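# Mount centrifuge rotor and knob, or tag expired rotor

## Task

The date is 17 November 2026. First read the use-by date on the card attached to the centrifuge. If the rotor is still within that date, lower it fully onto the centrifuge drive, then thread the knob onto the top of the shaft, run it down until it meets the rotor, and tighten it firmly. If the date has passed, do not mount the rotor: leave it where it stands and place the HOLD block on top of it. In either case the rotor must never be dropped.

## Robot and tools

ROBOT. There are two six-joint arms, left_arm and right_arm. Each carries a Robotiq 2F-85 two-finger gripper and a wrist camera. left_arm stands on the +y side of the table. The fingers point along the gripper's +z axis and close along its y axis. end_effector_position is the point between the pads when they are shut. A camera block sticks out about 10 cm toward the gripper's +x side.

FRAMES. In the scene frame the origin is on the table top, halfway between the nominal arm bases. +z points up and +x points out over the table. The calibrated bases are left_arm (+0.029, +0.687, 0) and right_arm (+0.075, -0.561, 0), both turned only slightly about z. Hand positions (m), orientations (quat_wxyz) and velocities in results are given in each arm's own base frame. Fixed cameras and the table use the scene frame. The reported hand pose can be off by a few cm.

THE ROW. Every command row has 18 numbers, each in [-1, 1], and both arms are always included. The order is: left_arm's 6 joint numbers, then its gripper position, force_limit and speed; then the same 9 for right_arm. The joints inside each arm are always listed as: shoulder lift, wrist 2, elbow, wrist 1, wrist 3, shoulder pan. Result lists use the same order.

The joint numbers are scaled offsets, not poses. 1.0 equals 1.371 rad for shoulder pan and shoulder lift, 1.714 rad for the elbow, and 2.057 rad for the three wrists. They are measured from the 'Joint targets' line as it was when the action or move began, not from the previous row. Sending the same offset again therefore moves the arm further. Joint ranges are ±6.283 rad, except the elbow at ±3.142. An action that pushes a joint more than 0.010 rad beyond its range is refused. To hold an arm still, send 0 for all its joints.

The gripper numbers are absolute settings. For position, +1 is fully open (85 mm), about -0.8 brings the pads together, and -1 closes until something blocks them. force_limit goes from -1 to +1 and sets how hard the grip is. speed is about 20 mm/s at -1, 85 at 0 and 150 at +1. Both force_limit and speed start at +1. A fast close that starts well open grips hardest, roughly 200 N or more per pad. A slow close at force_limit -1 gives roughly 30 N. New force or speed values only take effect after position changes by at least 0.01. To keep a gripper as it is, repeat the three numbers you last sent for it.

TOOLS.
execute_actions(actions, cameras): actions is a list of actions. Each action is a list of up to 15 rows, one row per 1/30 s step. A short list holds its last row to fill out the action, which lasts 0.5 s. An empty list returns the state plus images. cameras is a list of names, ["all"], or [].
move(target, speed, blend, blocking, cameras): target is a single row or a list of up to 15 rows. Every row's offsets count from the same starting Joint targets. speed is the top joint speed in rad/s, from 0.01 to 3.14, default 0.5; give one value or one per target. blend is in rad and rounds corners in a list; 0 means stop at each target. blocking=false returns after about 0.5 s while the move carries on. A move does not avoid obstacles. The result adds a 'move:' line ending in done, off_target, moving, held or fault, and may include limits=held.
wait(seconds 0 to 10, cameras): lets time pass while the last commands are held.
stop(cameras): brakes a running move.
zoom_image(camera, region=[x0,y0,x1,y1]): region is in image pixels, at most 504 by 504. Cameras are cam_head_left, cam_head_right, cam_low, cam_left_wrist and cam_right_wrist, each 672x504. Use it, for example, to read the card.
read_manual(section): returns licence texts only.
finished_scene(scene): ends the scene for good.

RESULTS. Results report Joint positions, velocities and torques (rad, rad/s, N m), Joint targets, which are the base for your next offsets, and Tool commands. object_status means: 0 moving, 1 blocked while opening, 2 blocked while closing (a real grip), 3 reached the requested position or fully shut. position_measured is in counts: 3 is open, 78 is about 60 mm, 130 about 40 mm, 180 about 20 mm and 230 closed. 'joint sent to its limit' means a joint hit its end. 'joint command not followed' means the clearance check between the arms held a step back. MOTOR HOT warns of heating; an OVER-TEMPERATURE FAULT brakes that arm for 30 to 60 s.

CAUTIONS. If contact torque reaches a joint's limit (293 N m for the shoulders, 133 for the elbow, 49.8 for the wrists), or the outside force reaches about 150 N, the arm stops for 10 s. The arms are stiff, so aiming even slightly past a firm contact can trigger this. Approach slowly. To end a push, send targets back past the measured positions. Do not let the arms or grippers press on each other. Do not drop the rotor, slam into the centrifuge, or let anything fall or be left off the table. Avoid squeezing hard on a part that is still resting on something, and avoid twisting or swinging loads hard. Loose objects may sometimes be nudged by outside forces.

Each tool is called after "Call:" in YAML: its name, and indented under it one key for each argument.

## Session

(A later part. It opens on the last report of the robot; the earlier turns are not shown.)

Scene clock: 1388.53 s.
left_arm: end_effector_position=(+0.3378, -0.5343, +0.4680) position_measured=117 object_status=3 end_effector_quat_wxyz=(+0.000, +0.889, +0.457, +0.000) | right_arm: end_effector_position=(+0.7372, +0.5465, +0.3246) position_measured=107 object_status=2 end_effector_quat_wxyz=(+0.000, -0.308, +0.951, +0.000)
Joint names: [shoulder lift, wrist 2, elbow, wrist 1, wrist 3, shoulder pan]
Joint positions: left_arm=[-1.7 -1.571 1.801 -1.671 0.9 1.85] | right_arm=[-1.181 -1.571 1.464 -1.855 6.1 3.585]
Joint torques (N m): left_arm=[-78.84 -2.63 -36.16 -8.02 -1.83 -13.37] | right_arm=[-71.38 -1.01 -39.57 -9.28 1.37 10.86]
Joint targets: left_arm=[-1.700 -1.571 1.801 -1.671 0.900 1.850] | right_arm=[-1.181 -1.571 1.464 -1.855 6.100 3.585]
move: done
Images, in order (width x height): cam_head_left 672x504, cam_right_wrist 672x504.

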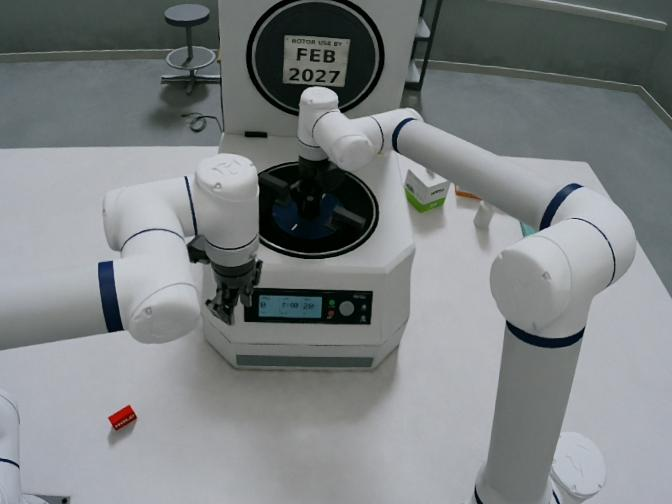

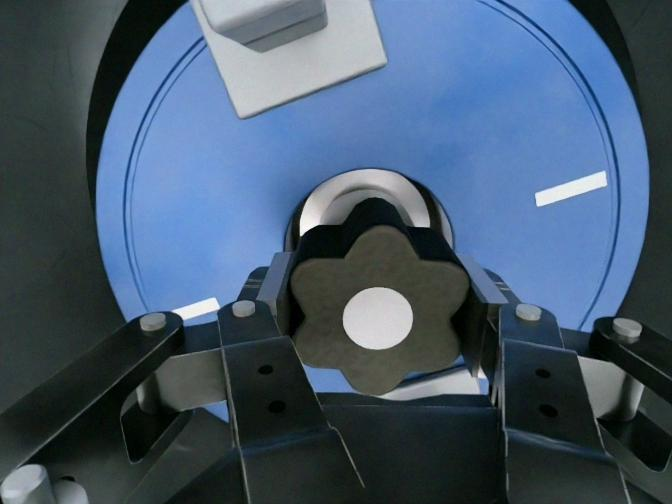

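Call:
move:
  target: [0,0,0,0,0,0,0.1,0.1,-1,0,0,0,0,0,0,0.7,0,0]
  cameras: ["cam_right_wrist"]

Call:
execute_actions:
  actions:
    - [[0,0,0,0,0,0,0.1,0.1,-1,0,0,0,0,-0.7,0,0.7,0,0]]
    - [[0,0,0,0,0,0,0.1,0.1,-1,0,0,0,0,-0.7,0,0.7,0,0]]
    - [[0,0,0,0,0,0,0.1,0.1,-1,0,0,0,0,-0.7,0,0.7,0,0]]
    - [[0,0,0,0,0,0,0.1,0.1,-1,0,0,0,0,-0.7,0,0.7,0,0]]
    - [[0,0,0,0,0,0,0.1,0.1,-1,0,0,0,0,-0.7,0,0.7,0,0]]
    - [[0,0,0,0,0,0,0.1,0.1,-1,0,0,0,0,-0.7,0,0.7,0,0]]
    - [[0,0,0,0,0,0,0.1,0.1,-1,0,0,0,0,-0.7,0,0.7,0,0]]
    - [[0,0,0,0,0,0,0.1,0.1,-1,0,0,0,0,-0.7,0,0.7,0,0]]
  cameras: ["cam_right_wrist","cam_head_left","cam_low"]

Call:
zoom_image:
  camera: "cam_head_left"
  region: [250, 150, 370, 260]

Scene clock: 1453.60 s.
left_arm: end_effector_position=(+0.3378, -0.5343, +0.4680) position_measured=117 object_status=3 end_effector_quat_wxyz=(+0.000, +0.889, +0.457, +0.000) | right_arm: end_effector_position=(+0.7372, +0.5465, +0.3246) position_measured=41 object_status=0 end_effector_quat_wxyz=(+0.000, -0.308, +0.951, +0.000)
Joint names: [shoulder lift, wrist 2, elbow, wrist 1, wrist 3, shoulder pan]
Joint positions: left_arm=[-1.7 -1.571 1.801 -1.671 0.9 1.85] | right_arm=[-1.181 -1.571 1.464 -1.855 6.1 3.585]
Joint torques (N m): left_arm=[-79.26 -2.41 -35.61 -7.77 -2.17 -14.43] | right_arm=[-92.25 -0.88 -51.51 -8.9 2.09 10.45]
Joint targets: left_arm=[-1.700 -1.571 1.801 -1.671 0.900 1.850] | right_arm=[-1.181 -1.571 1.464 -1.855 6.100 3.585]
move: done
Images, in order (width x height): cam_right_wrist 672x504.

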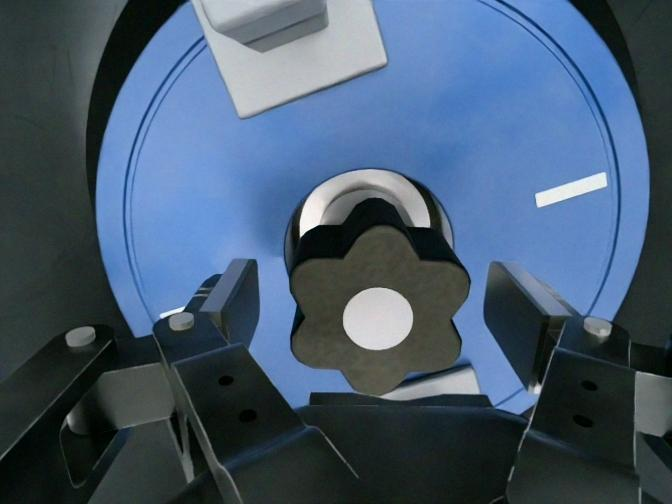

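Scene clock: 1458.37 s.
left_arm: end_effector_position=(+0.3378, -0.5343, +0.4680) position_measured=117 object_status=3 end_effector_quat_wxyz=(+0.000, +0.889, +0.457, +0.000) | right_arm: end_effector_position=(+0.7372, +0.5465, +0.3246) position_measured=41 object_status=3 end_effector_quat_wxyz=(+0.000, +0.208, +0.978, +0.000)
Joint names: [shoulder lift, wrist 2, elbow, wrist 1, wrist 3, shoulder pan]
Joint positions: left_arm=[-1.7 -1.571 1.801 -1.671 0.9 1.85] | right_arm=[-1.181 -1.571 1.464 -1.855 -5.42 3.585]
Joint torques (N m): left_arm=[-77.47 -2.64 -36.3 -7.92 -2.05 -14.74] | right_arm=[-91.26 -0.47 -50.86 -8.38 -1.83 11.38]
Joint targets: left_arm=[-1.700 -1.571 1.801 -1.671 0.900 1.850] | right_arm=[-1.181 -1.571 1.464 -1.855 -5.420 3.585]
Step readings (joint positions of left_arm | right_arm):
0: [-1.700 -1.571 1.801 -1.671 0.900 1.850] | [-1.181 -1.571 1.464 -1.855 6.100 3.585]
1: [-1.700 -1.571 1.801 -1.671 0.900 1.850] | [-1.181 -1.571 1.464 -1.855 6.098 3.585]
2: [-1.700 -1.571 1.801 -1.671 0.900 1.850] | [-1.181 -1.571 1.464 -1.855 6.073 3.585]
4: [-1.700 -1.571 1.801 -1.671 0.900 1.850] | [-1.181 -1.571 1.464 -1.855 5.970 3.585]
8: [-1.700 -1.571 1.801 -1.671 0.900 1.850] | [-1.181 -1.571 1.464 -1.855 5.631 3.585]
15: [-1.700 -1.571 1.801 -1.671 0.900 1.850] | [-1.181 -1.571 1.464 -1.855 4.943 3.585]
16: [-1.700 -1.571 1.801 -1.671 0.900 1.850] | [-1.181 -1.571 1.464 -1.855 4.870 3.585]
17: [-1.700 -1.571 1.801 -1.671 0.900 1.850] | [-1.181 -1.571 1.464 -1.855 4.776 3.585]
19: [-1.700 -1.571 1.801 -1.671 0.900 1.850] | [-1.181 -1.571 1.464 -1.855 4.606 3.585]
23: [-1.700 -1.571 1.801 -1.671 0.900 1.850] | [-1.181 -1.571 1.464 -1.855 4.206 3.585]
30: [-1.700 -1.571 1.801 -1.671 0.900 1.850] | [-1.181 -1.571 1.464 -1.855 3.499 3.585]
31: [-1.700 -1.571 1.801 -1.671 0.900 1.850] | [-1.181 -1.571 1.464 -1.855 3.426 3.585]
32: [-1.700 -1.571 1.801 -1.671 0.900 1.850] | [-1.181 -1.571 1.464 -1.855 3.350 3.585]
34: [-1.700 -1.571 1.801 -1.671 0.900 1.850] | [-1.181 -1.571 1.464 -1.855 3.179 3.585]
38: [-1.700 -1.571 1.801 -1.671 0.900 1.850] | [-1.181 -1.571 1.464 -1.855 2.779 3.585]
45: [-1.700 -1.571 1.801 -1.671 0.900 1.850] | [-1.181 -1.571 1.464 -1.855 2.070 3.585]
46: [-1.700 -1.571 1.801 -1.671 0.900 1.850] | [-1.181 -1.571 1.464 -1.855 1.995 3.585]
47: [-1.700 -1.571 1.801 -1.671 0.900 1.850] | [-1.181 -1.571 1.464 -1.855 1.900 3.585]
49: [-1.700 -1.571 1.801 -1.671 0.900 1.850] | [-1.181 -1.571 1.464 -1.855 1.728 3.585]
53: [-1.700 -1.571 1.801 -1.671 0.900 1.850] | [-1.181 -1.571 1.464 -1.855 1.327 3.585]
60: [-1.700 -1.571 1.801 -1.671 0.900 1.850] | [-1.181 -1.571 1.464 -1.855 0.619 3.585]
61: [-1.700 -1.571 1.801 -1.671 0.900 1.850] | [-1.181 -1.571 1.464 -1.855 0.546 3.585]
62: [-1.700 -1.571 1.801 -1.671 0.900 1.850] | [-1.181 -1.571 1.464 -1.855 0.470 3.585]
64: [-1.700 -1.571 1.801 -1.671 0.900 1.850] | [-1.181 -1.571 1.464 -1.855 0.299 3.585]
68: [-1.700 -1.571 1.801 -1.671 0.900 1.850] | [-1.181 -1.571 1.464 -1.855 -0.101 3.585]
75: [-1.700 -1.571 1.801 -1.671 0.900 1.850] | [-1.181 -1.571 1.464 -1.855 -0.811 3.585]
76: [-1.700 -1.571 1.801 -1.671 0.900 1.850] | [-1.181 -1.571 1.464 -1.855 -0.885 3.585]
77: [-1.700 -1.571 1.801 -1.671 0.900 1.850] | [-1.181 -1.571 1.464 -1.855 -0.980 3.585]
79: [-1.700 -1.571 1.801 -1.671 0.900 1.850] | [-1.181 -1.571 1.464 -1.855 -1.152 3.585]
83: [-1.700 -1.571 1.801 -1.671 0.900 1.850] | [-1.181 -1.571 1.464 -1.855 -1.553 3.585]
90: [-1.700 -1.571 1.801 -1.671 0.900 1.850] | [-1.181 -1.571 1.464 -1.855 -2.261 3.585]
91: [-1.700 -1.571 1.801 -1.671 0.900 1.850] | [-1.181 -1.571 1.464 -1.855 -2.334 3.585]
92: [-1.700 -1.571 1.801 -1.671 0.900 1.850] | [-1.181 -1.571 1.464 -1.855 -2.410 3.585]
94: [-1.700 -1.571 1.801 -1.671 0.900 1.850] | [-1.181 -1.571 1.464 -1.855 -2.581 3.585]
98: [-1.700 -1.571 1.801 -1.671 0.900 1.850] | [-1.181 -1.571 1.464 -1.855 -2.981 3.585]
105: [-1.700 -1.571 1.801 -1.671 0.900 1.850] | [-1.181 -1.571 1.464 -1.855 -3.691 3.585]
106: [-1.700 -1.571 1.801 -1.671 0.900 1.850] | [-1.181 -1.571 1.464 -1.855 -3.765 3.585]
107: [-1.700 -1.571 1.801 -1.671 0.900 1.850] | [-1.181 -1.571 1.464 -1.855 -3.860 3.585]
109: [-1.700 -1.571 1.801 -1.671 0.900 1.850] | [-1.181 -1.571 1.464 -1.855 -4.032 3.585]
113: [-1.700 -1.571 1.801 -1.671 0.900 1.850] | [-1.181 -1.571 1.464 -1.855 -4.433 3.585]
120: [-1.700 -1.571 1.801 -1.671 0.900 1.850] | [-1.181 -1.571 1.464 -1.855 -5.141 3.585]
Images, in order (width x height): cam_head_left 672x504, cam_low 672x504, cam_right_wrist 672x504.

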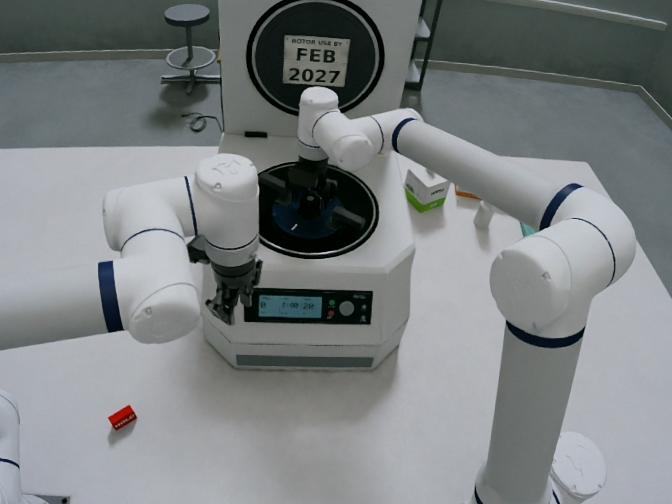

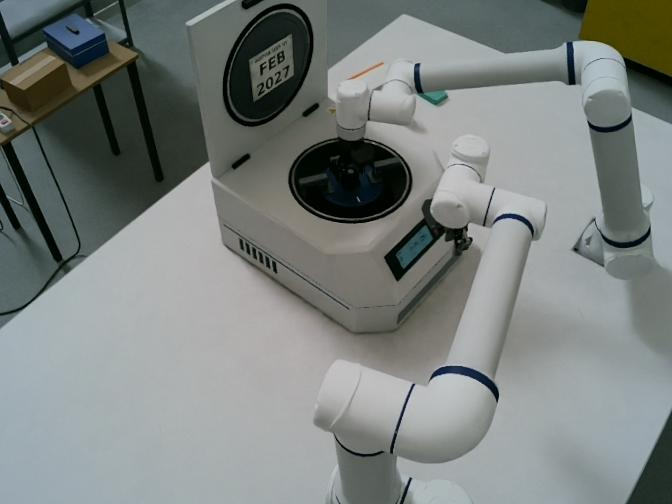

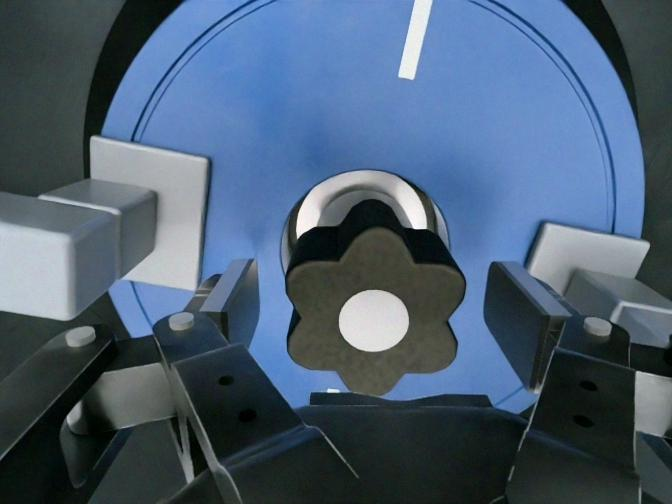

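Scaled by 4.200 from the camera's 672x504 image, which has a finer 960x720 frame.

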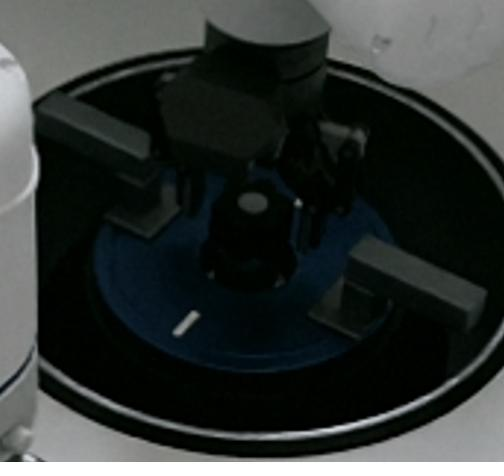

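Call:
move:
  target: [0,0,0,0,0,0,0.1,0.1,-1,0,0,0,0,0,0,-1,0.3,-1]
  cameras: []

Call:
move:
  target: [0,0,0,0,0,0,0.1,0.1,-1,0,0,0,0,0.4,0,-1,0.3,-1]
  speed: 1.0
  cameras: ["cam_right_wrist"]

Call:
move:
  target: [0,0,0,0,0,0,0.1,0.1,-1,0,0,0,0,0.4,0,-1,0.3,-1]
  speed: 1.0
  cameras: ["cam_right_wrist","cam_head_left","cam_low"]

Call:
zoom_image:
  camera: "cam_head_left"
  region: [230, 140, 390, 270]

Scene clock: 1472.40 s.
left_arm: end_effector_position=(+0.3378, -0.5343, +0.4680) position_measured=117 object_status=3 end_effector_quat_wxyz=(+0.000, +0.889, +0.457, +0.000) | right_arm: end_effector_position=(+0.7372, +0.5464, +0.3247) position_measured=110 object_status=0 end_effector_quat_wxyz=(+0.000, +0.208, +0.978, +0.000)
Joint names: [shoulder lift, wrist 2, elbow, wrist 1, wrist 3, shoulder pan]
Joint positions: left_arm=[-1.7 -1.571 1.801 -1.671 0.9 1.85] | right_arm=[-1.181 -1.572 1.464 -1.855 -5.42 3.585]
Joint torques (N m): left_arm=[-77.63 -2.45 -36.19 -7.55 -1.9 -14.53] | right_arm=[-36.87 9.19 -48.93 -15.79 -2.2 10.93]
Joint targets: left_arm=[-1.700 -1.571 1.801 -1.671 0.900 1.850] | right_arm=[-1.181 -1.571 1.464 -1.855 -5.420 3.585]
move: done
No camera images: "cameras" was empty.

Scene clock: 1474.03 s.
left_arm: end_effector_position=(+0.3378, -0.5343, +0.4680) position_measured=117 object_status=3 end_effector_quat_wxyz=(+0.000, +0.889, +0.457, +0.000) | right_arm: end_effector_position=(+0.7372, +0.5465, +0.3246) position_measured=110 object_status=2 end_effector_quat_wxyz=(+0.000, +0.582, +0.813, +0.000)
Joint names: [shoulder lift, wrist 2, elbow, wrist 1, wrist 3, shoulder pan]
Joint positions: left_arm=[-1.7 -1.571 1.801 -1.671 0.9 1.85] | right_arm=[-1.181 -1.571 1.464 -1.855 -4.597 3.585]
Joint torques (N m): left_arm=[-78.55 -2.69 -36.28 -7.55 -1.93 -14.04] | right_arm=[-6.35 6.19 -44.65 -33.72 2.04 17.82]
Joint targets: left_arm=[-1.700 -1.571 1.801 -1.671 0.900 1.850] | right_arm=[-1.181 -1.571 1.464 -1.855 -4.597 3.585]
move: done
Images, in order (width x height): cam_right_wrist 672x504.

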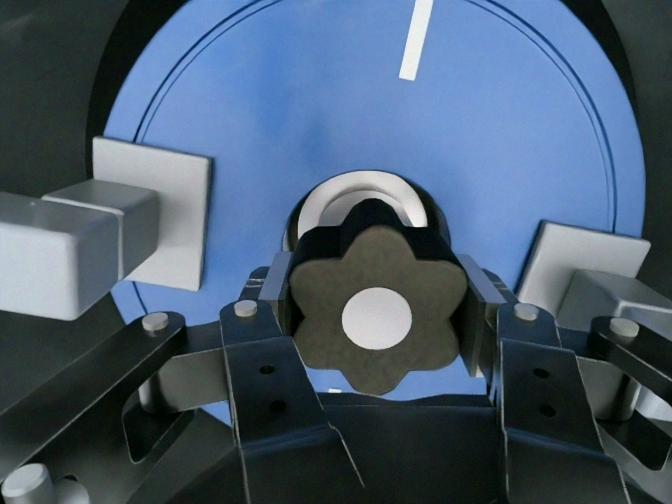

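Scene clock: 1475.67 s.
left_arm: end_effector_position=(+0.3378, -0.5343, +0.4680) position_measured=117 object_status=3 end_effector_quat_wxyz=(+0.000, +0.889, +0.457, +0.000) | right_arm: end_effector_position=(+0.7372, +0.5465, +0.3246) position_measured=110 object_status=2 end_effector_quat_wxyz=(+0.000, +0.859, +0.513, +0.000)
Joint names: [shoulder lift, wrist 2, elbow, wrist 1, wrist 3, shoulder pan]
Joint positions: left_arm=[-1.7 -1.571 1.801 -1.671 0.9 1.85] | right_arm=[-1.181 -1.571 1.464 -1.855 -3.775 3.585]
Joint torques (N m): left_arm=[-79.16 -2.97 -36.54 -7.44 -2.08 -15.39] | right_arm=[-3.14 1.56 -55.89 -34.83 2.85 -12.51]
Joint targets: left_arm=[-1.700 -1.571 1.801 -1.671 0.900 1.850] | right_arm=[-1.181 -1.571 1.464 -1.855 -3.774 3.585]
move: done
Images, in order (width x height): cam_head_left 672x504, cam_low 672x504, cam_right_wrist 672x504.

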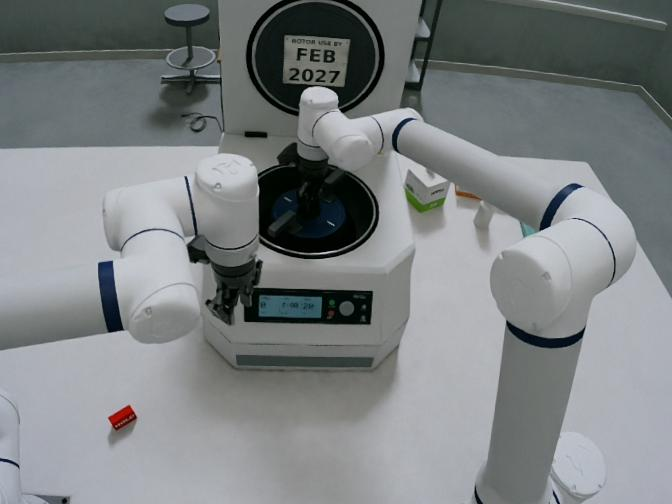

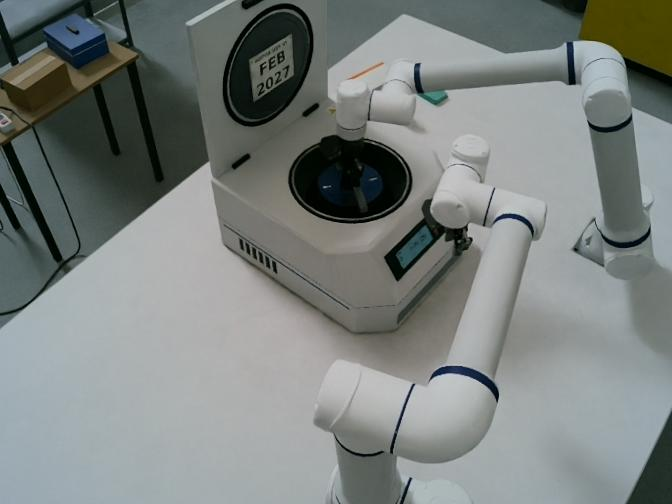

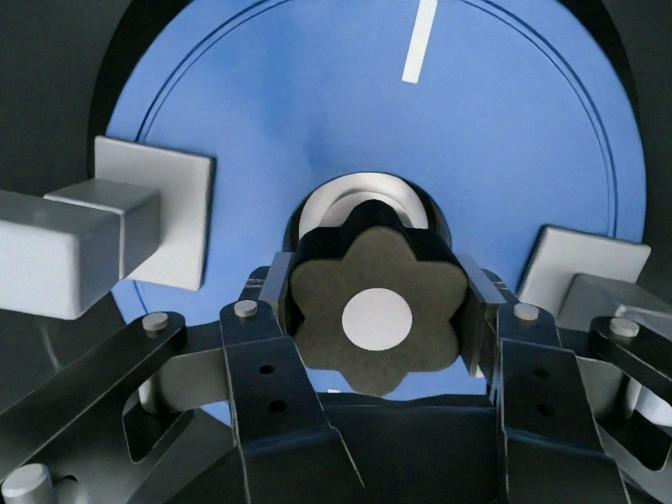

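Scaled by 3.150 from the camera's 672x504 image, which has a finer 960x720 frame.

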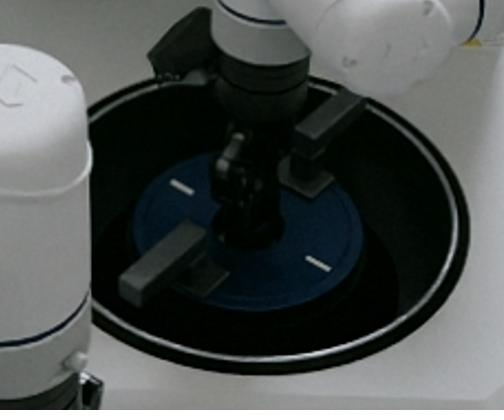

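Call:
move:
  target: [0.1811,0,0.0144,-0.3877,-0.4375,0.2886,0.1,0.1,-1,-0.00043,0,-0.0011,0.0012,0.0950,0,-1,0.3,-1]
  speed: 0.6
  cameras: ["all"]

Call:
zoom_image:
  camera: "cam_head_right"
  region: [220, 120, 400, 270]

Scene clock: 1503.47 s.
left_arm: end_effector_position=(+0.6670, -0.5494, +0.4141) position_measured=117 object_status=3 end_effector_quat_wxyz=(+0.234, +0.419, +0.870, -0.112) | right_arm: end_effector_position=(+0.7373, +0.5465, +0.3260) position_measured=110 object_status=2 end_effector_quat_wxyz=(+0.000, +0.905, +0.426, +0.000)
Joint names: [shoulder lift, wrist 2, elbow, wrist 1, wrist 3, shoulder pan]
Joint positions: left_arm=[-1.452 -1.571 1.825 -2.469 0 2.246] | right_arm=[-1.181 -1.571 1.462 -1.852 -3.579 3.585]
Joint torques (N m): left_arm=[-58.46 -2.82 -33.45 -11.06 -2.12 7.51] | right_arm=[-99.82 1.53 -100.09 -28.12 2.32 -17.72]
Joint targets: left_arm=[-1.452 -1.571 1.825 -2.469 0.000 2.246] | right_arm=[-1.181 -1.571 1.462 -1.852 -3.579 3.585]
move: done

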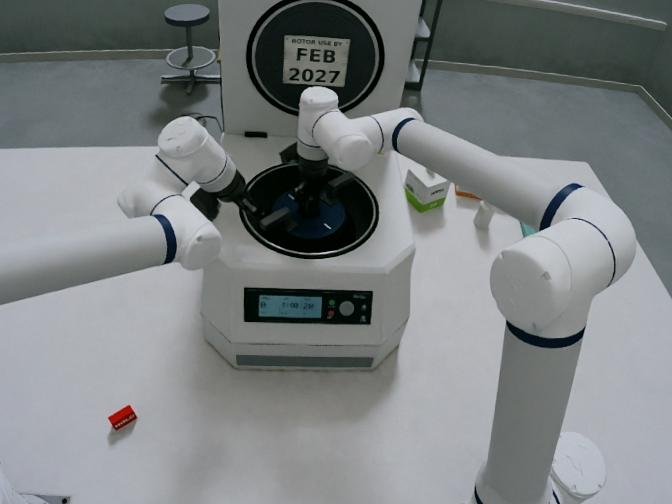

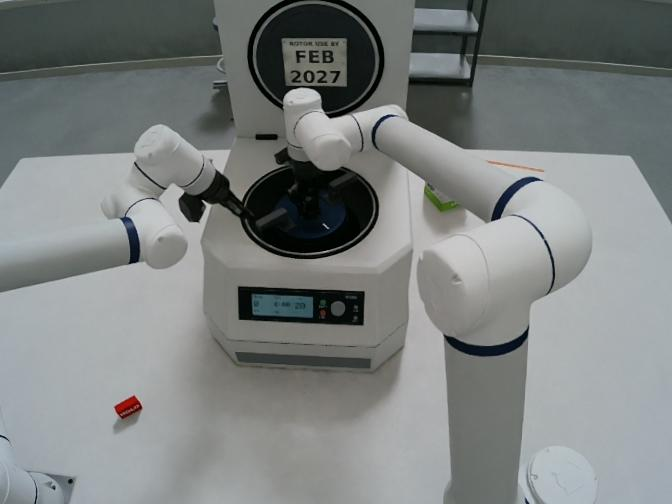

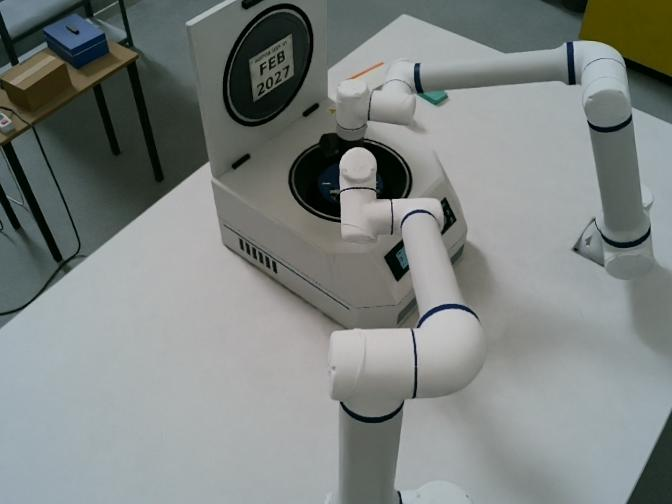

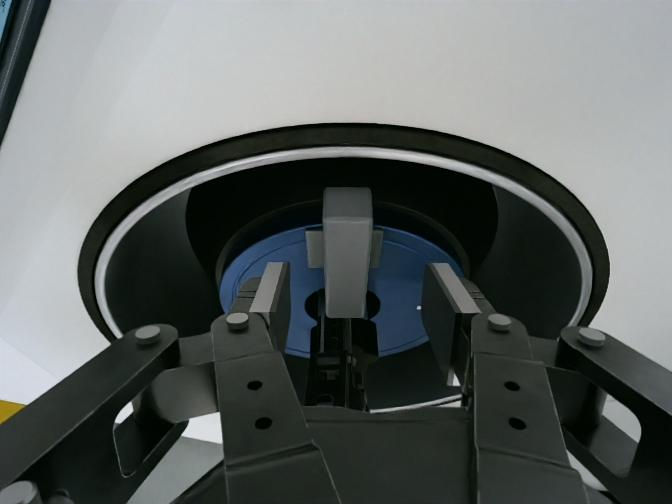

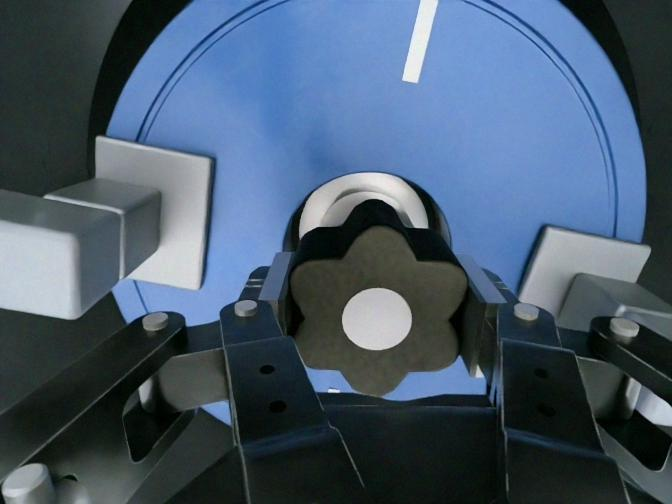

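Scaled by 2.800 from the camera's 672x504 image, which has a finer 960x720 frame.

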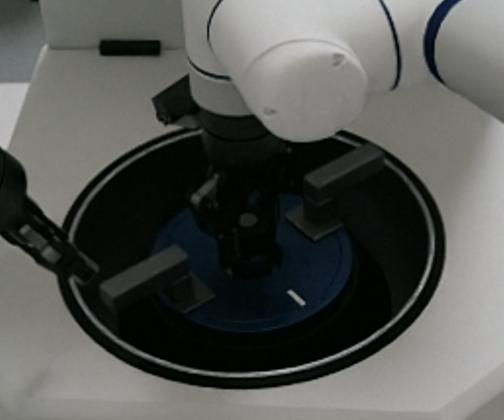

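Call:
move:
  target:
    - [0.1011,0,-0.0003,-0.0664,0,-0.0026,0.1,0.1,-1,0.0002,0,0.00051,-0.00056,0,0,-1,0.3,-1]
  speed: 0.1
  cameras: ["cam_left_wrist","cam_head_left","cam_head_right"]

Call:
zoom_image:
  camera: "cam_head_right"
  region: [220, 120, 400, 270]

Scene clock: 1518.40 s.
left_arm: end_effector_position=(+0.6960, -0.5905, +0.3268) position_measured=117 object_status=3 end_effector_quat_wxyz=(+0.233, +0.420, +0.870, -0.113) | right_arm: end_effector_position=(+0.7372, +0.5465, +0.3254) position_measured=110 object_status=2 end_effector_quat_wxyz=(+0.000, +0.905, +0.426, +0.000)
Joint names: [shoulder lift, wrist 2, elbow, wrist 1, wrist 3, shoulder pan]
Joint positions: left_arm=[-1.314 -1.571 1.825 -2.605 0 2.242] | right_arm=[-1.181 -1.571 1.463 -1.853 -3.579 3.585]
Joint torques (N m): left_arm=[-72.87 -2.64 -48.04 -10.59 -2.08 -13.57] | right_arm=[-55.67 1.39 -71.22 -35.97 1.85 -18.59]
Joint targets: left_arm=[-1.313 -1.571 1.825 -2.605 0.000 2.242] | right_arm=[-1.181 -1.571 1.463 -1.853 -3.579 3.585]
move: done
Images, in order (width x height): cam_head_left 672x504, cam_head_right 672x504, cam_left_wrist 672x504.

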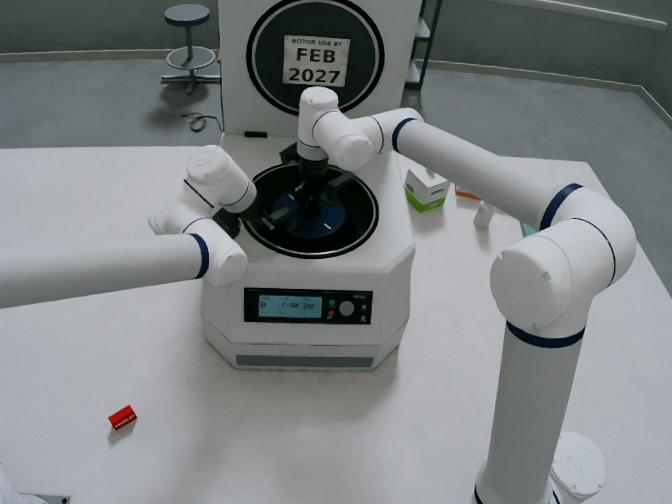

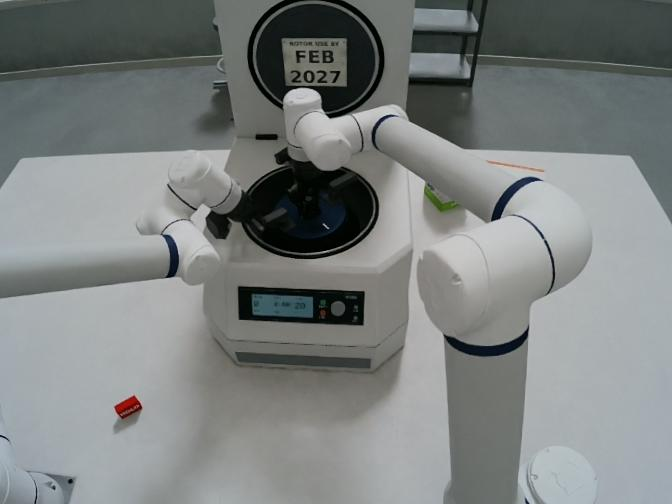

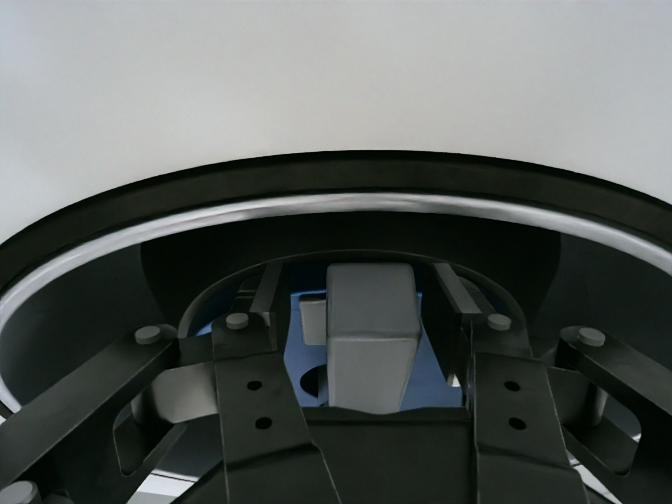

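Scaled by 2.800 from the camera's 672x504 image, which has a finer 960x720 frame.

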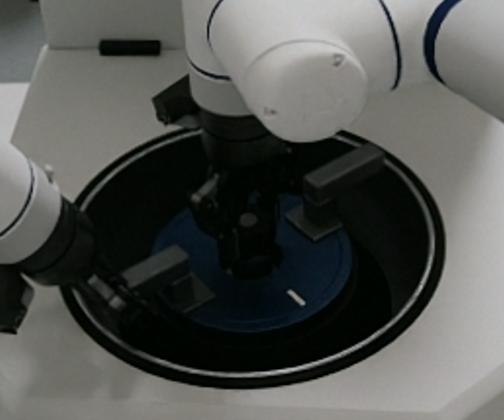

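Call:
move:
  target: [0,0,0,0,0,0,-1,0.3,-1,0,0,0,0,0,0,-1,0.3,-1]
  cameras: ["cam_left_wrist","cam_right_wrist"]

Scene clock: 1527.67 s.
left_arm: end_effector_position=(+0.6961, -0.5906, +0.3266) position_measured=171 object_status=0 end_effector_quat_wxyz=(+0.233, +0.420, +0.870, -0.113) | right_arm: end_effector_position=(+0.7372, +0.5465, +0.3254) position_measured=110 object_status=2 end_effector_quat_wxyz=(+0.000, +0.905, +0.426, +0.000)
Joint names: [shoulder lift, wrist 2, elbow, wrist 1, wrist 3, shoulder pan]
Joint positions: left_arm=[-1.313 -1.571 1.825 -2.605 0 2.242] | right_arm=[-1.181 -1.571 1.463 -1.853 -3.579 3.585]
Joint torques (N m): left_arm=[-71.59 -3.09 -43.35 -8.05 -0.54 -13.79] | right_arm=[-52.26 1.47 -73.44 -29.44 1.98 -18.17]
Joint targets: left_arm=[-1.313 -1.571 1.825 -2.605 0.000 2.242] | right_arm=[-1.181 -1.571 1.463 -1.853 -3.579 3.585]
move: done
Images, in order (width x height): cam_left_wrist 672x504, cam_right_wrist 672x504.

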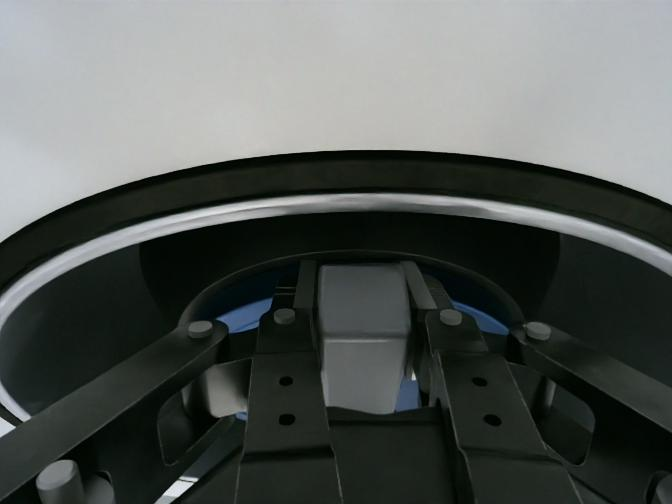

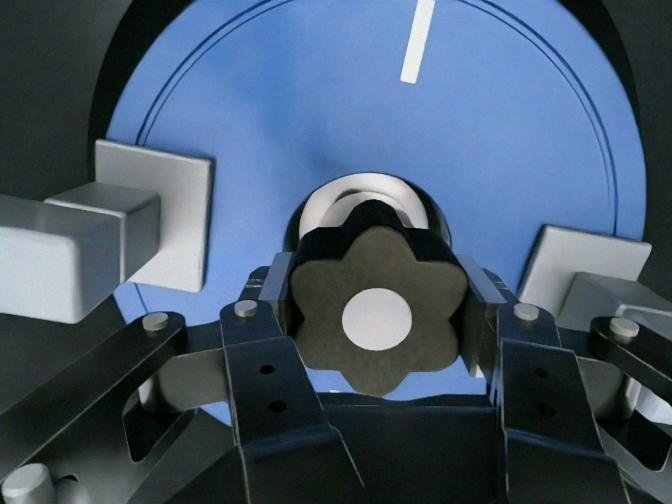

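Call:
move:
  target: [0,0,0,0,0,0,-1,0.3,-1,0.00012,0,0.0003,-0.00032,0.3,0,-1,0.3,-1]
  speed: 0.7
  cameras: ["cam_left_wrist","cam_right_wrist"]

Call:
zoom_image:
  camera: "cam_right_wrist"
  region: [250, 150, 510, 410]

Scene clock: 1535.53 s.
left_arm: end_effector_position=(+0.6961, -0.5906, +0.3266) position_measured=171 object_status=2 end_effector_quat_wxyz=(+0.233, +0.420, +0.870, -0.113) | right_arm: end_effector_position=(+0.7372, +0.5465, +0.3250) position_measured=110 object_status=2 end_effector_quat_wxyz=(+0.000, +0.991, +0.132, +0.000)
Joint names: [shoulder lift, wrist 2, elbow, wrist 1, wrist 3, shoulder pan]
Joint positions: left_arm=[-1.313 -1.571 1.825 -2.605 0 2.242] | right_arm=[-1.181 -1.571 1.463 -1.854 -2.962 3.585]
Joint torques (N m): left_arm=[-73.1 -6.11 -38.3 -5.25 1.35 -14.47] | right_arm=[-35.3 1.65 -41.52 -24.35 3.03 -17.21]
Joint targets: left_arm=[-1.313 -1.571 1.825 -2.605 0.000 2.242] | right_arm=[-1.181 -1.571 1.463 -1.854 -2.962 3.585]
move: done
Images, in order (width x height): cam_left_wrist 672x504, cam_right_wrist 672x504.

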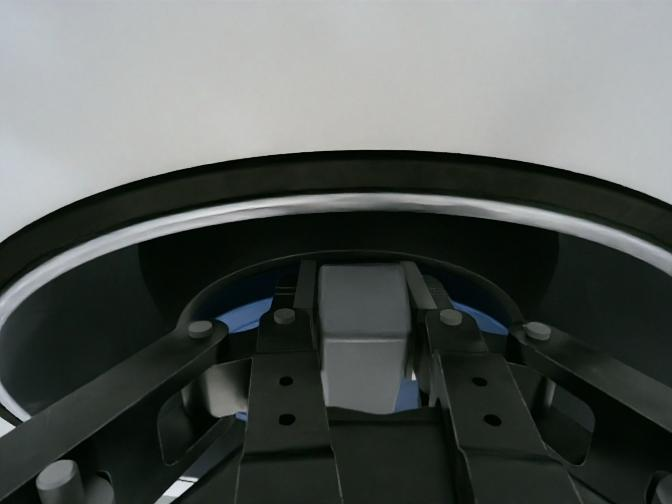

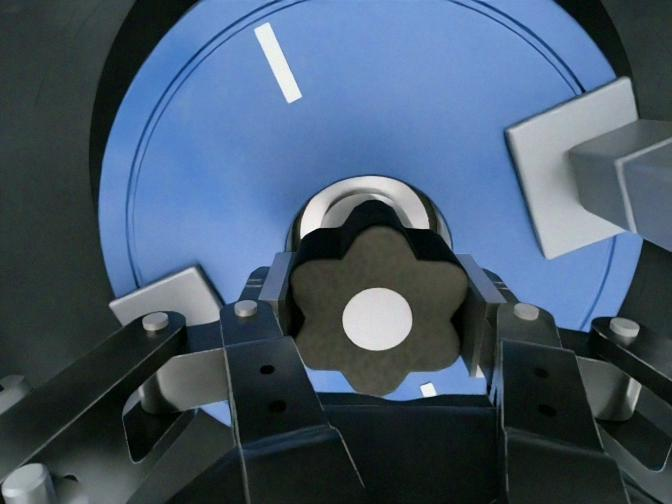

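Scaled by 1.938 from the camera's 672x504 image, which has a finer 960x720 frame.

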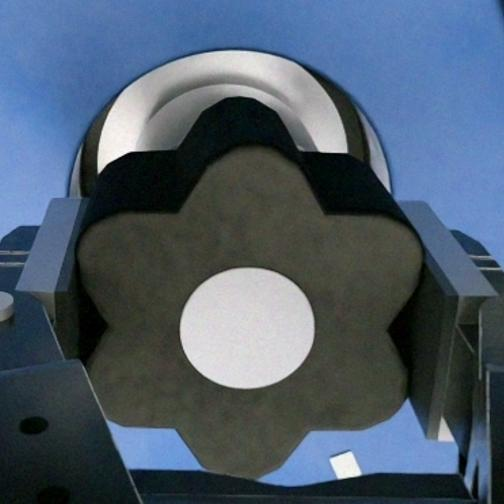

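Call:
move:
  target: [0,0,0,0,0,0,-1,0.3,-1,0,0,0,0,0.6,0,-1,0.3,-1]
  speed: 0.8
  cameras: ["cam_left_wrist","cam_right_wrist"]

Call:
zoom_image:
  camera: "cam_right_wrist"
  region: [250, 150, 510, 410]

Scene clock: 1543.00 s.
left_arm: end_effector_position=(+0.6961, -0.5906, +0.3266) position_measured=171 object_status=2 end_effector_quat_wxyz=(+0.233, +0.420, +0.870, -0.113) | right_arm: end_effector_position=(+0.7372, +0.5465, +0.3249) position_measured=110 object_status=2 end_effector_quat_wxyz=(+0.000, +0.885, -0.466, +0.000)
Joint names: [shoulder lift, wrist 2, elbow, wrist 1, wrist 3, shoulder pan]
Joint positions: left_arm=[-1.313 -1.571 1.825 -2.605 0 2.242] | right_arm=[-1.181 -1.571 1.463 -1.854 -1.728 3.585]
Joint torques (N m): left_arm=[-73.59 -2.87 -33.74 -8.79 1.27 -16.41] | right_arm=[-59.48 1.54 -58.13 -23.07 2.84 -7.75]
Joint targets: left_arm=[-1.313 -1.571 1.825 -2.605 0.000 2.242] | right_arm=[-1.181 -1.571 1.463 -1.854 -1.727 3.585]
move: done
Images, in order (width x height): cam_left_wrist 672x504, cam_right_wrist 672x504.

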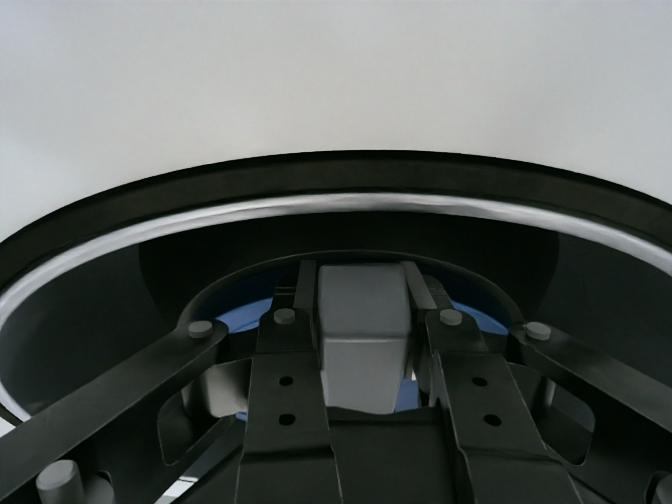

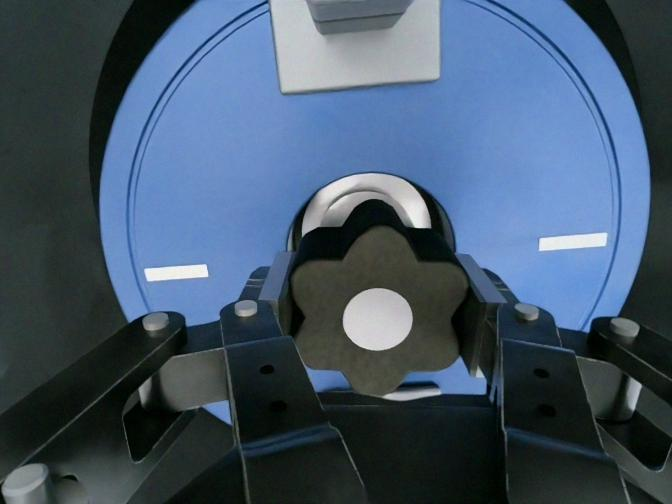

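Scaled by 1.938 from the camera's 672x504 image, which has a finer 960x720 frame.

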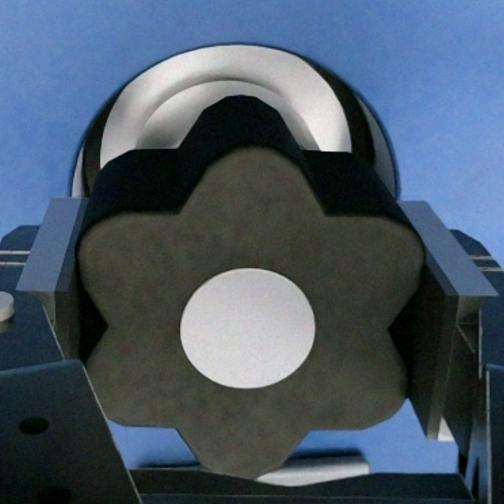

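Call:
move:
  target: [0,0,0,0,0,0,-1,0.3,-1,0.0002,0,0.0005,-0.00056,0.9966,0,-1,0.3,-1]
  speed: 1.5
  cameras: []

Call:
move:
  target: [0,0,0,0,0,0,-1,0.3,-1,0.0002,0,0.0005,-0.00056,0.9966,0,-1,0.3,-1]
  speed: 1.5
  cameras: ["cam_right_wrist"]

Call:
zoom_image:
  camera: "cam_right_wrist"
  region: [250, 150, 510, 410]

Scene clock: 1560.37 s.
left_arm: end_effector_position=(+0.6961, -0.5906, +0.3266) position_measured=171 object_status=2 end_effector_quat_wxyz=(+0.233, +0.420, +0.870, -0.113) | right_arm: end_effector_position=(+0.7372, +0.5465, +0.3243) position_measured=110 object_status=2 end_effector_quat_wxyz=(+0.000, -0.060, +0.998, +0.000)
Joint names: [shoulder lift, wrist 2, elbow, wrist 1, wrist 3, shoulder pan]
Joint positions: left_arm=[-1.313 -1.571 1.825 -2.605 0 2.242] | right_arm=[-1.18 -1.571 1.464 -1.855 0.323 3.585]
Joint torques (N m): left_arm=[-73.64 -2.5 -33.71 -6.36 1.15 -15.23] | right_arm=[-78.12 4.45 -60.96 -21.69 2.81 -0.79]
Joint targets: left_arm=[-1.313 -1.571 1.825 -2.605 0.000 2.242] | right_arm=[-1.180 -1.571 1.464 -1.855 0.323 3.585]
move: done
No camera images: "cameras" was empty.

Scene clock: 1562.67 s.
left_arm: end_effector_position=(+0.6961, -0.5906, +0.3266) position_measured=171 object_status=2 end_effector_quat_wxyz=(+0.233, +0.420, +0.870, -0.113) | right_arm: end_effector_position=(+0.7372, +0.5465, +0.3236) position_measured=110 object_status=2 end_effector_quat_wxyz=(+0.000, +0.822, +0.570, +0.000)
Joint names: [shoulder lift, wrist 2, elbow, wrist 1, wrist 3, shoulder pan]
Joint positions: left_arm=[-1.313 -1.571 1.825 -2.605 0 2.242] | right_arm=[-1.18 -1.571 1.465 -1.856 2.373 3.585]
Joint torques (N m): left_arm=[-74.05 -7.45 -33.75 -5.08 1.3 -14.08] | right_arm=[-73.54 0.65 -79.3 -33.32 4.8 3.28]
Joint targets: left_arm=[-1.313 -1.571 1.825 -2.605 0.000 2.242] | right_arm=[-1.180 -1.571 1.465 -1.856 2.373 3.585]
move: done
Images, in order (width x height): cam_right_wrist 672x504.

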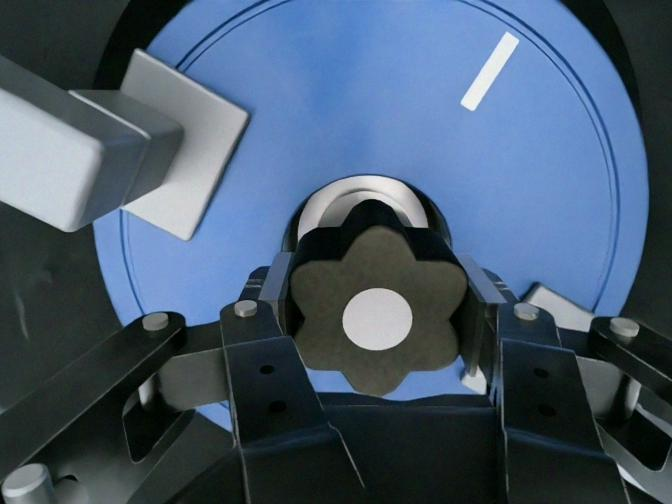

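Scaled by 1.938 from the camera's 672x504 image, which has a finer 960x720 frame.

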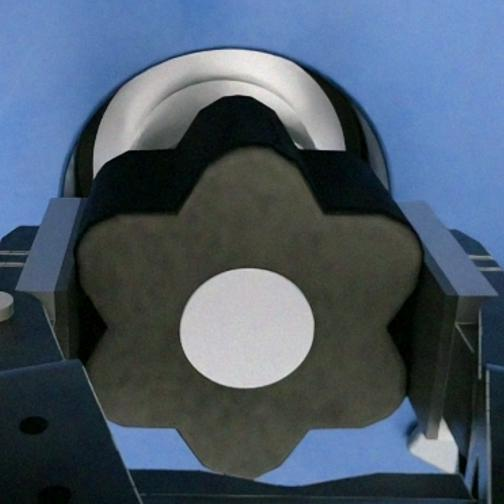

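Call:
move:
  target: [0,0,0,0,0,0,-1,0.3,-1,0.0002,0,0.0005,-0.00056,0.4,0,-1,0.3,-1]
  speed: 1.0

Call:
move:
  target: [0,0,0,0,0,0,-1,0.3,-1,0.0001,0,0.00025,-0.00028,0.4,0,-1,0.3,-1]
  speed: 1.0
  cameras: ["cam_right_wrist"]

Scene clock: 1569.13 s.
left_arm: end_effector_position=(+0.6961, -0.5906, +0.3266) position_measured=171 object_status=2 end_effector_quat_wxyz=(+0.233, +0.420, +0.870, -0.113) | right_arm: end_effector_position=(+0.7371, +0.5465, +0.3229) position_measured=110 object_status=2 end_effector_quat_wxyz=(+0.000, +0.981, +0.193, +0.000)
Joint names: [shoulder lift, wrist 2, elbow, wrist 1, wrist 3, shoulder pan]
Joint positions: left_arm=[-1.313 -1.571 1.825 -2.605 0 2.242] | right_arm=[-1.18 -1.571 1.466 -1.857 3.196 3.585]
Joint torques (N m): left_arm=[-74.81 -8.57 -33.5 -3.61 1.3 -16.64] | right_arm=[-59.44 0.63 -69.7 -31.9 4.53 -0.93]
Joint targets: left_arm=[-1.313 -1.571 1.825 -2.605 0.000 2.242] | right_arm=[-1.180 -1.571 1.466 -1.857 3.196 3.585]
move: done

Scene clock: 1570.77 s.
left_arm: end_effector_position=(+0.6961, -0.5906, +0.3266) position_measured=171 object_status=2 end_effector_quat_wxyz=(+0.233, +0.420, +0.870, -0.113) | right_arm: end_effector_position=(+0.7371, +0.5465, +0.3226) position_measured=110 object_status=2 end_effector_quat_wxyz=(+0.000, +0.977, -0.215, +0.000)
Joint names: [shoulder lift, wrist 2, elbow, wrist 1, wrist 3, shoulder pan]
Joint positions: left_arm=[-1.313 -1.571 1.825 -2.605 0 2.242] | right_arm=[-1.18 -1.571 1.466 -1.858 4.019 3.585]
Joint torques (N m): left_arm=[-73.44 -8.97 -34.17 -3.17 1.24 -15.81] | right_arm=[-65.76 0.76 -67.86 -30.15 3.51 -19.1]
Joint targets: left_arm=[-1.313 -1.571 1.825 -2.605 0.000 2.242] | right_arm=[-1.180 -1.571 1.466 -1.858 4.019 3.585]
move: done
Images, in order (width x height): cam_right_wrist 672x504.

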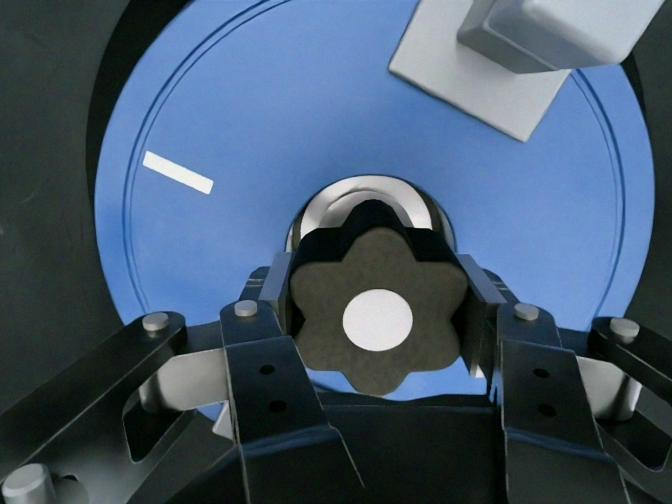

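Call:
move:
  target: [0,0,0,0,0,0,-1,0.3,-1,0.0002,0,0.00054,-0.00059,0.9966,0,-1,0.3,-1]
  speed: 1.5

Call:
move:
  target: [0,0,0,0,0,0,-1,0.3,-1,0,0,0,0,0,0,0.7,0.3,0]
  cameras: ["cam_right_wrist"]

Call:
zoom_image:
  camera: "cam_right_wrist"
  region: [250, 150, 510, 410]

Scene clock: 1579.23 s.
left_arm: end_effector_position=(+0.6961, -0.5906, +0.3266) position_measured=171 object_status=2 end_effector_quat_wxyz=(+0.233, +0.420, +0.870, -0.113) | right_arm: end_effector_position=(+0.7372, +0.5464, +0.3219) position_measured=110 object_status=2 end_effector_quat_wxyz=(+0.000, -0.323, +0.946, +0.000)
Joint names: [shoulder lift, wrist 2, elbow, wrist 1, wrist 3, shoulder pan]
Joint positions: left_arm=[-1.313 -1.571 1.825 -2.605 0 2.242] | right_arm=[-1.179 -1.571 1.467 -1.859 6.069 3.585]
Joint torques (N m): left_arm=[-74.93 -2.78 -33.93 -5.76 1.16 -19.92] | right_arm=[-94.81 1.61 -64.26 -17.87 2.57 -4]
Joint targets: left_arm=[-1.313 -1.571 1.825 -2.605 0.000 2.242] | right_arm=[-1.179 -1.571 1.467 -1.859 6.069 3.585]
move: done

Scene clock: 1579.90 s.
left_arm: end_effector_position=(+0.6961, -0.5906, +0.3266) position_measured=171 object_status=2 end_effector_quat_wxyz=(+0.233, +0.420, +0.870, -0.113) | right_arm: end_effector_position=(+0.7371, +0.5464, +0.3219) position_measured=41 object_status=0 end_effector_quat_wxyz=(+0.000, -0.323, +0.946, +0.000)
Joint names: [shoulder lift, wrist 2, elbow, wrist 1, wrist 3, shoulder pan]
Joint positions: left_arm=[-1.313 -1.571 1.825 -2.605 0 2.242] | right_arm=[-1.18 -1.571 1.467 -1.859 6.069 3.585]
Joint torques (N m): left_arm=[-75.78 -1.48 -33.47 -7.51 1.12 -21.87] | right_arm=[-76.91 1.46 -43.4 -2.03 2.09 5.86]
Joint targets: left_arm=[-1.313 -1.571 1.825 -2.605 0.000 2.242] | right_arm=[-1.179 -1.571 1.467 -1.859 6.069 3.585]
move: done
Images, in order (width x height): cam_right_wrist 672x504.

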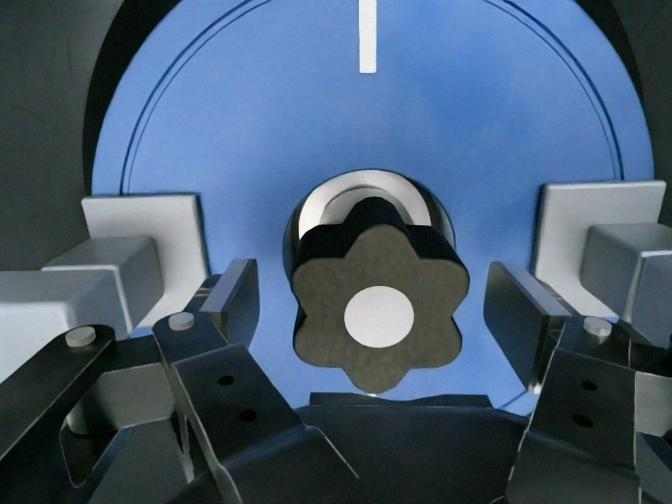

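Scaled by 1.938 from the camera's 672x504 image, which has a finer 960x720 frame.

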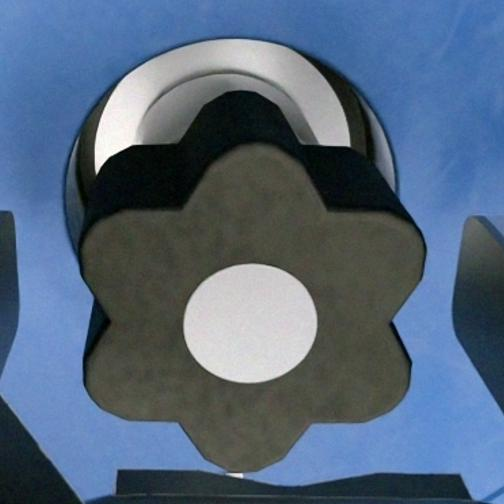

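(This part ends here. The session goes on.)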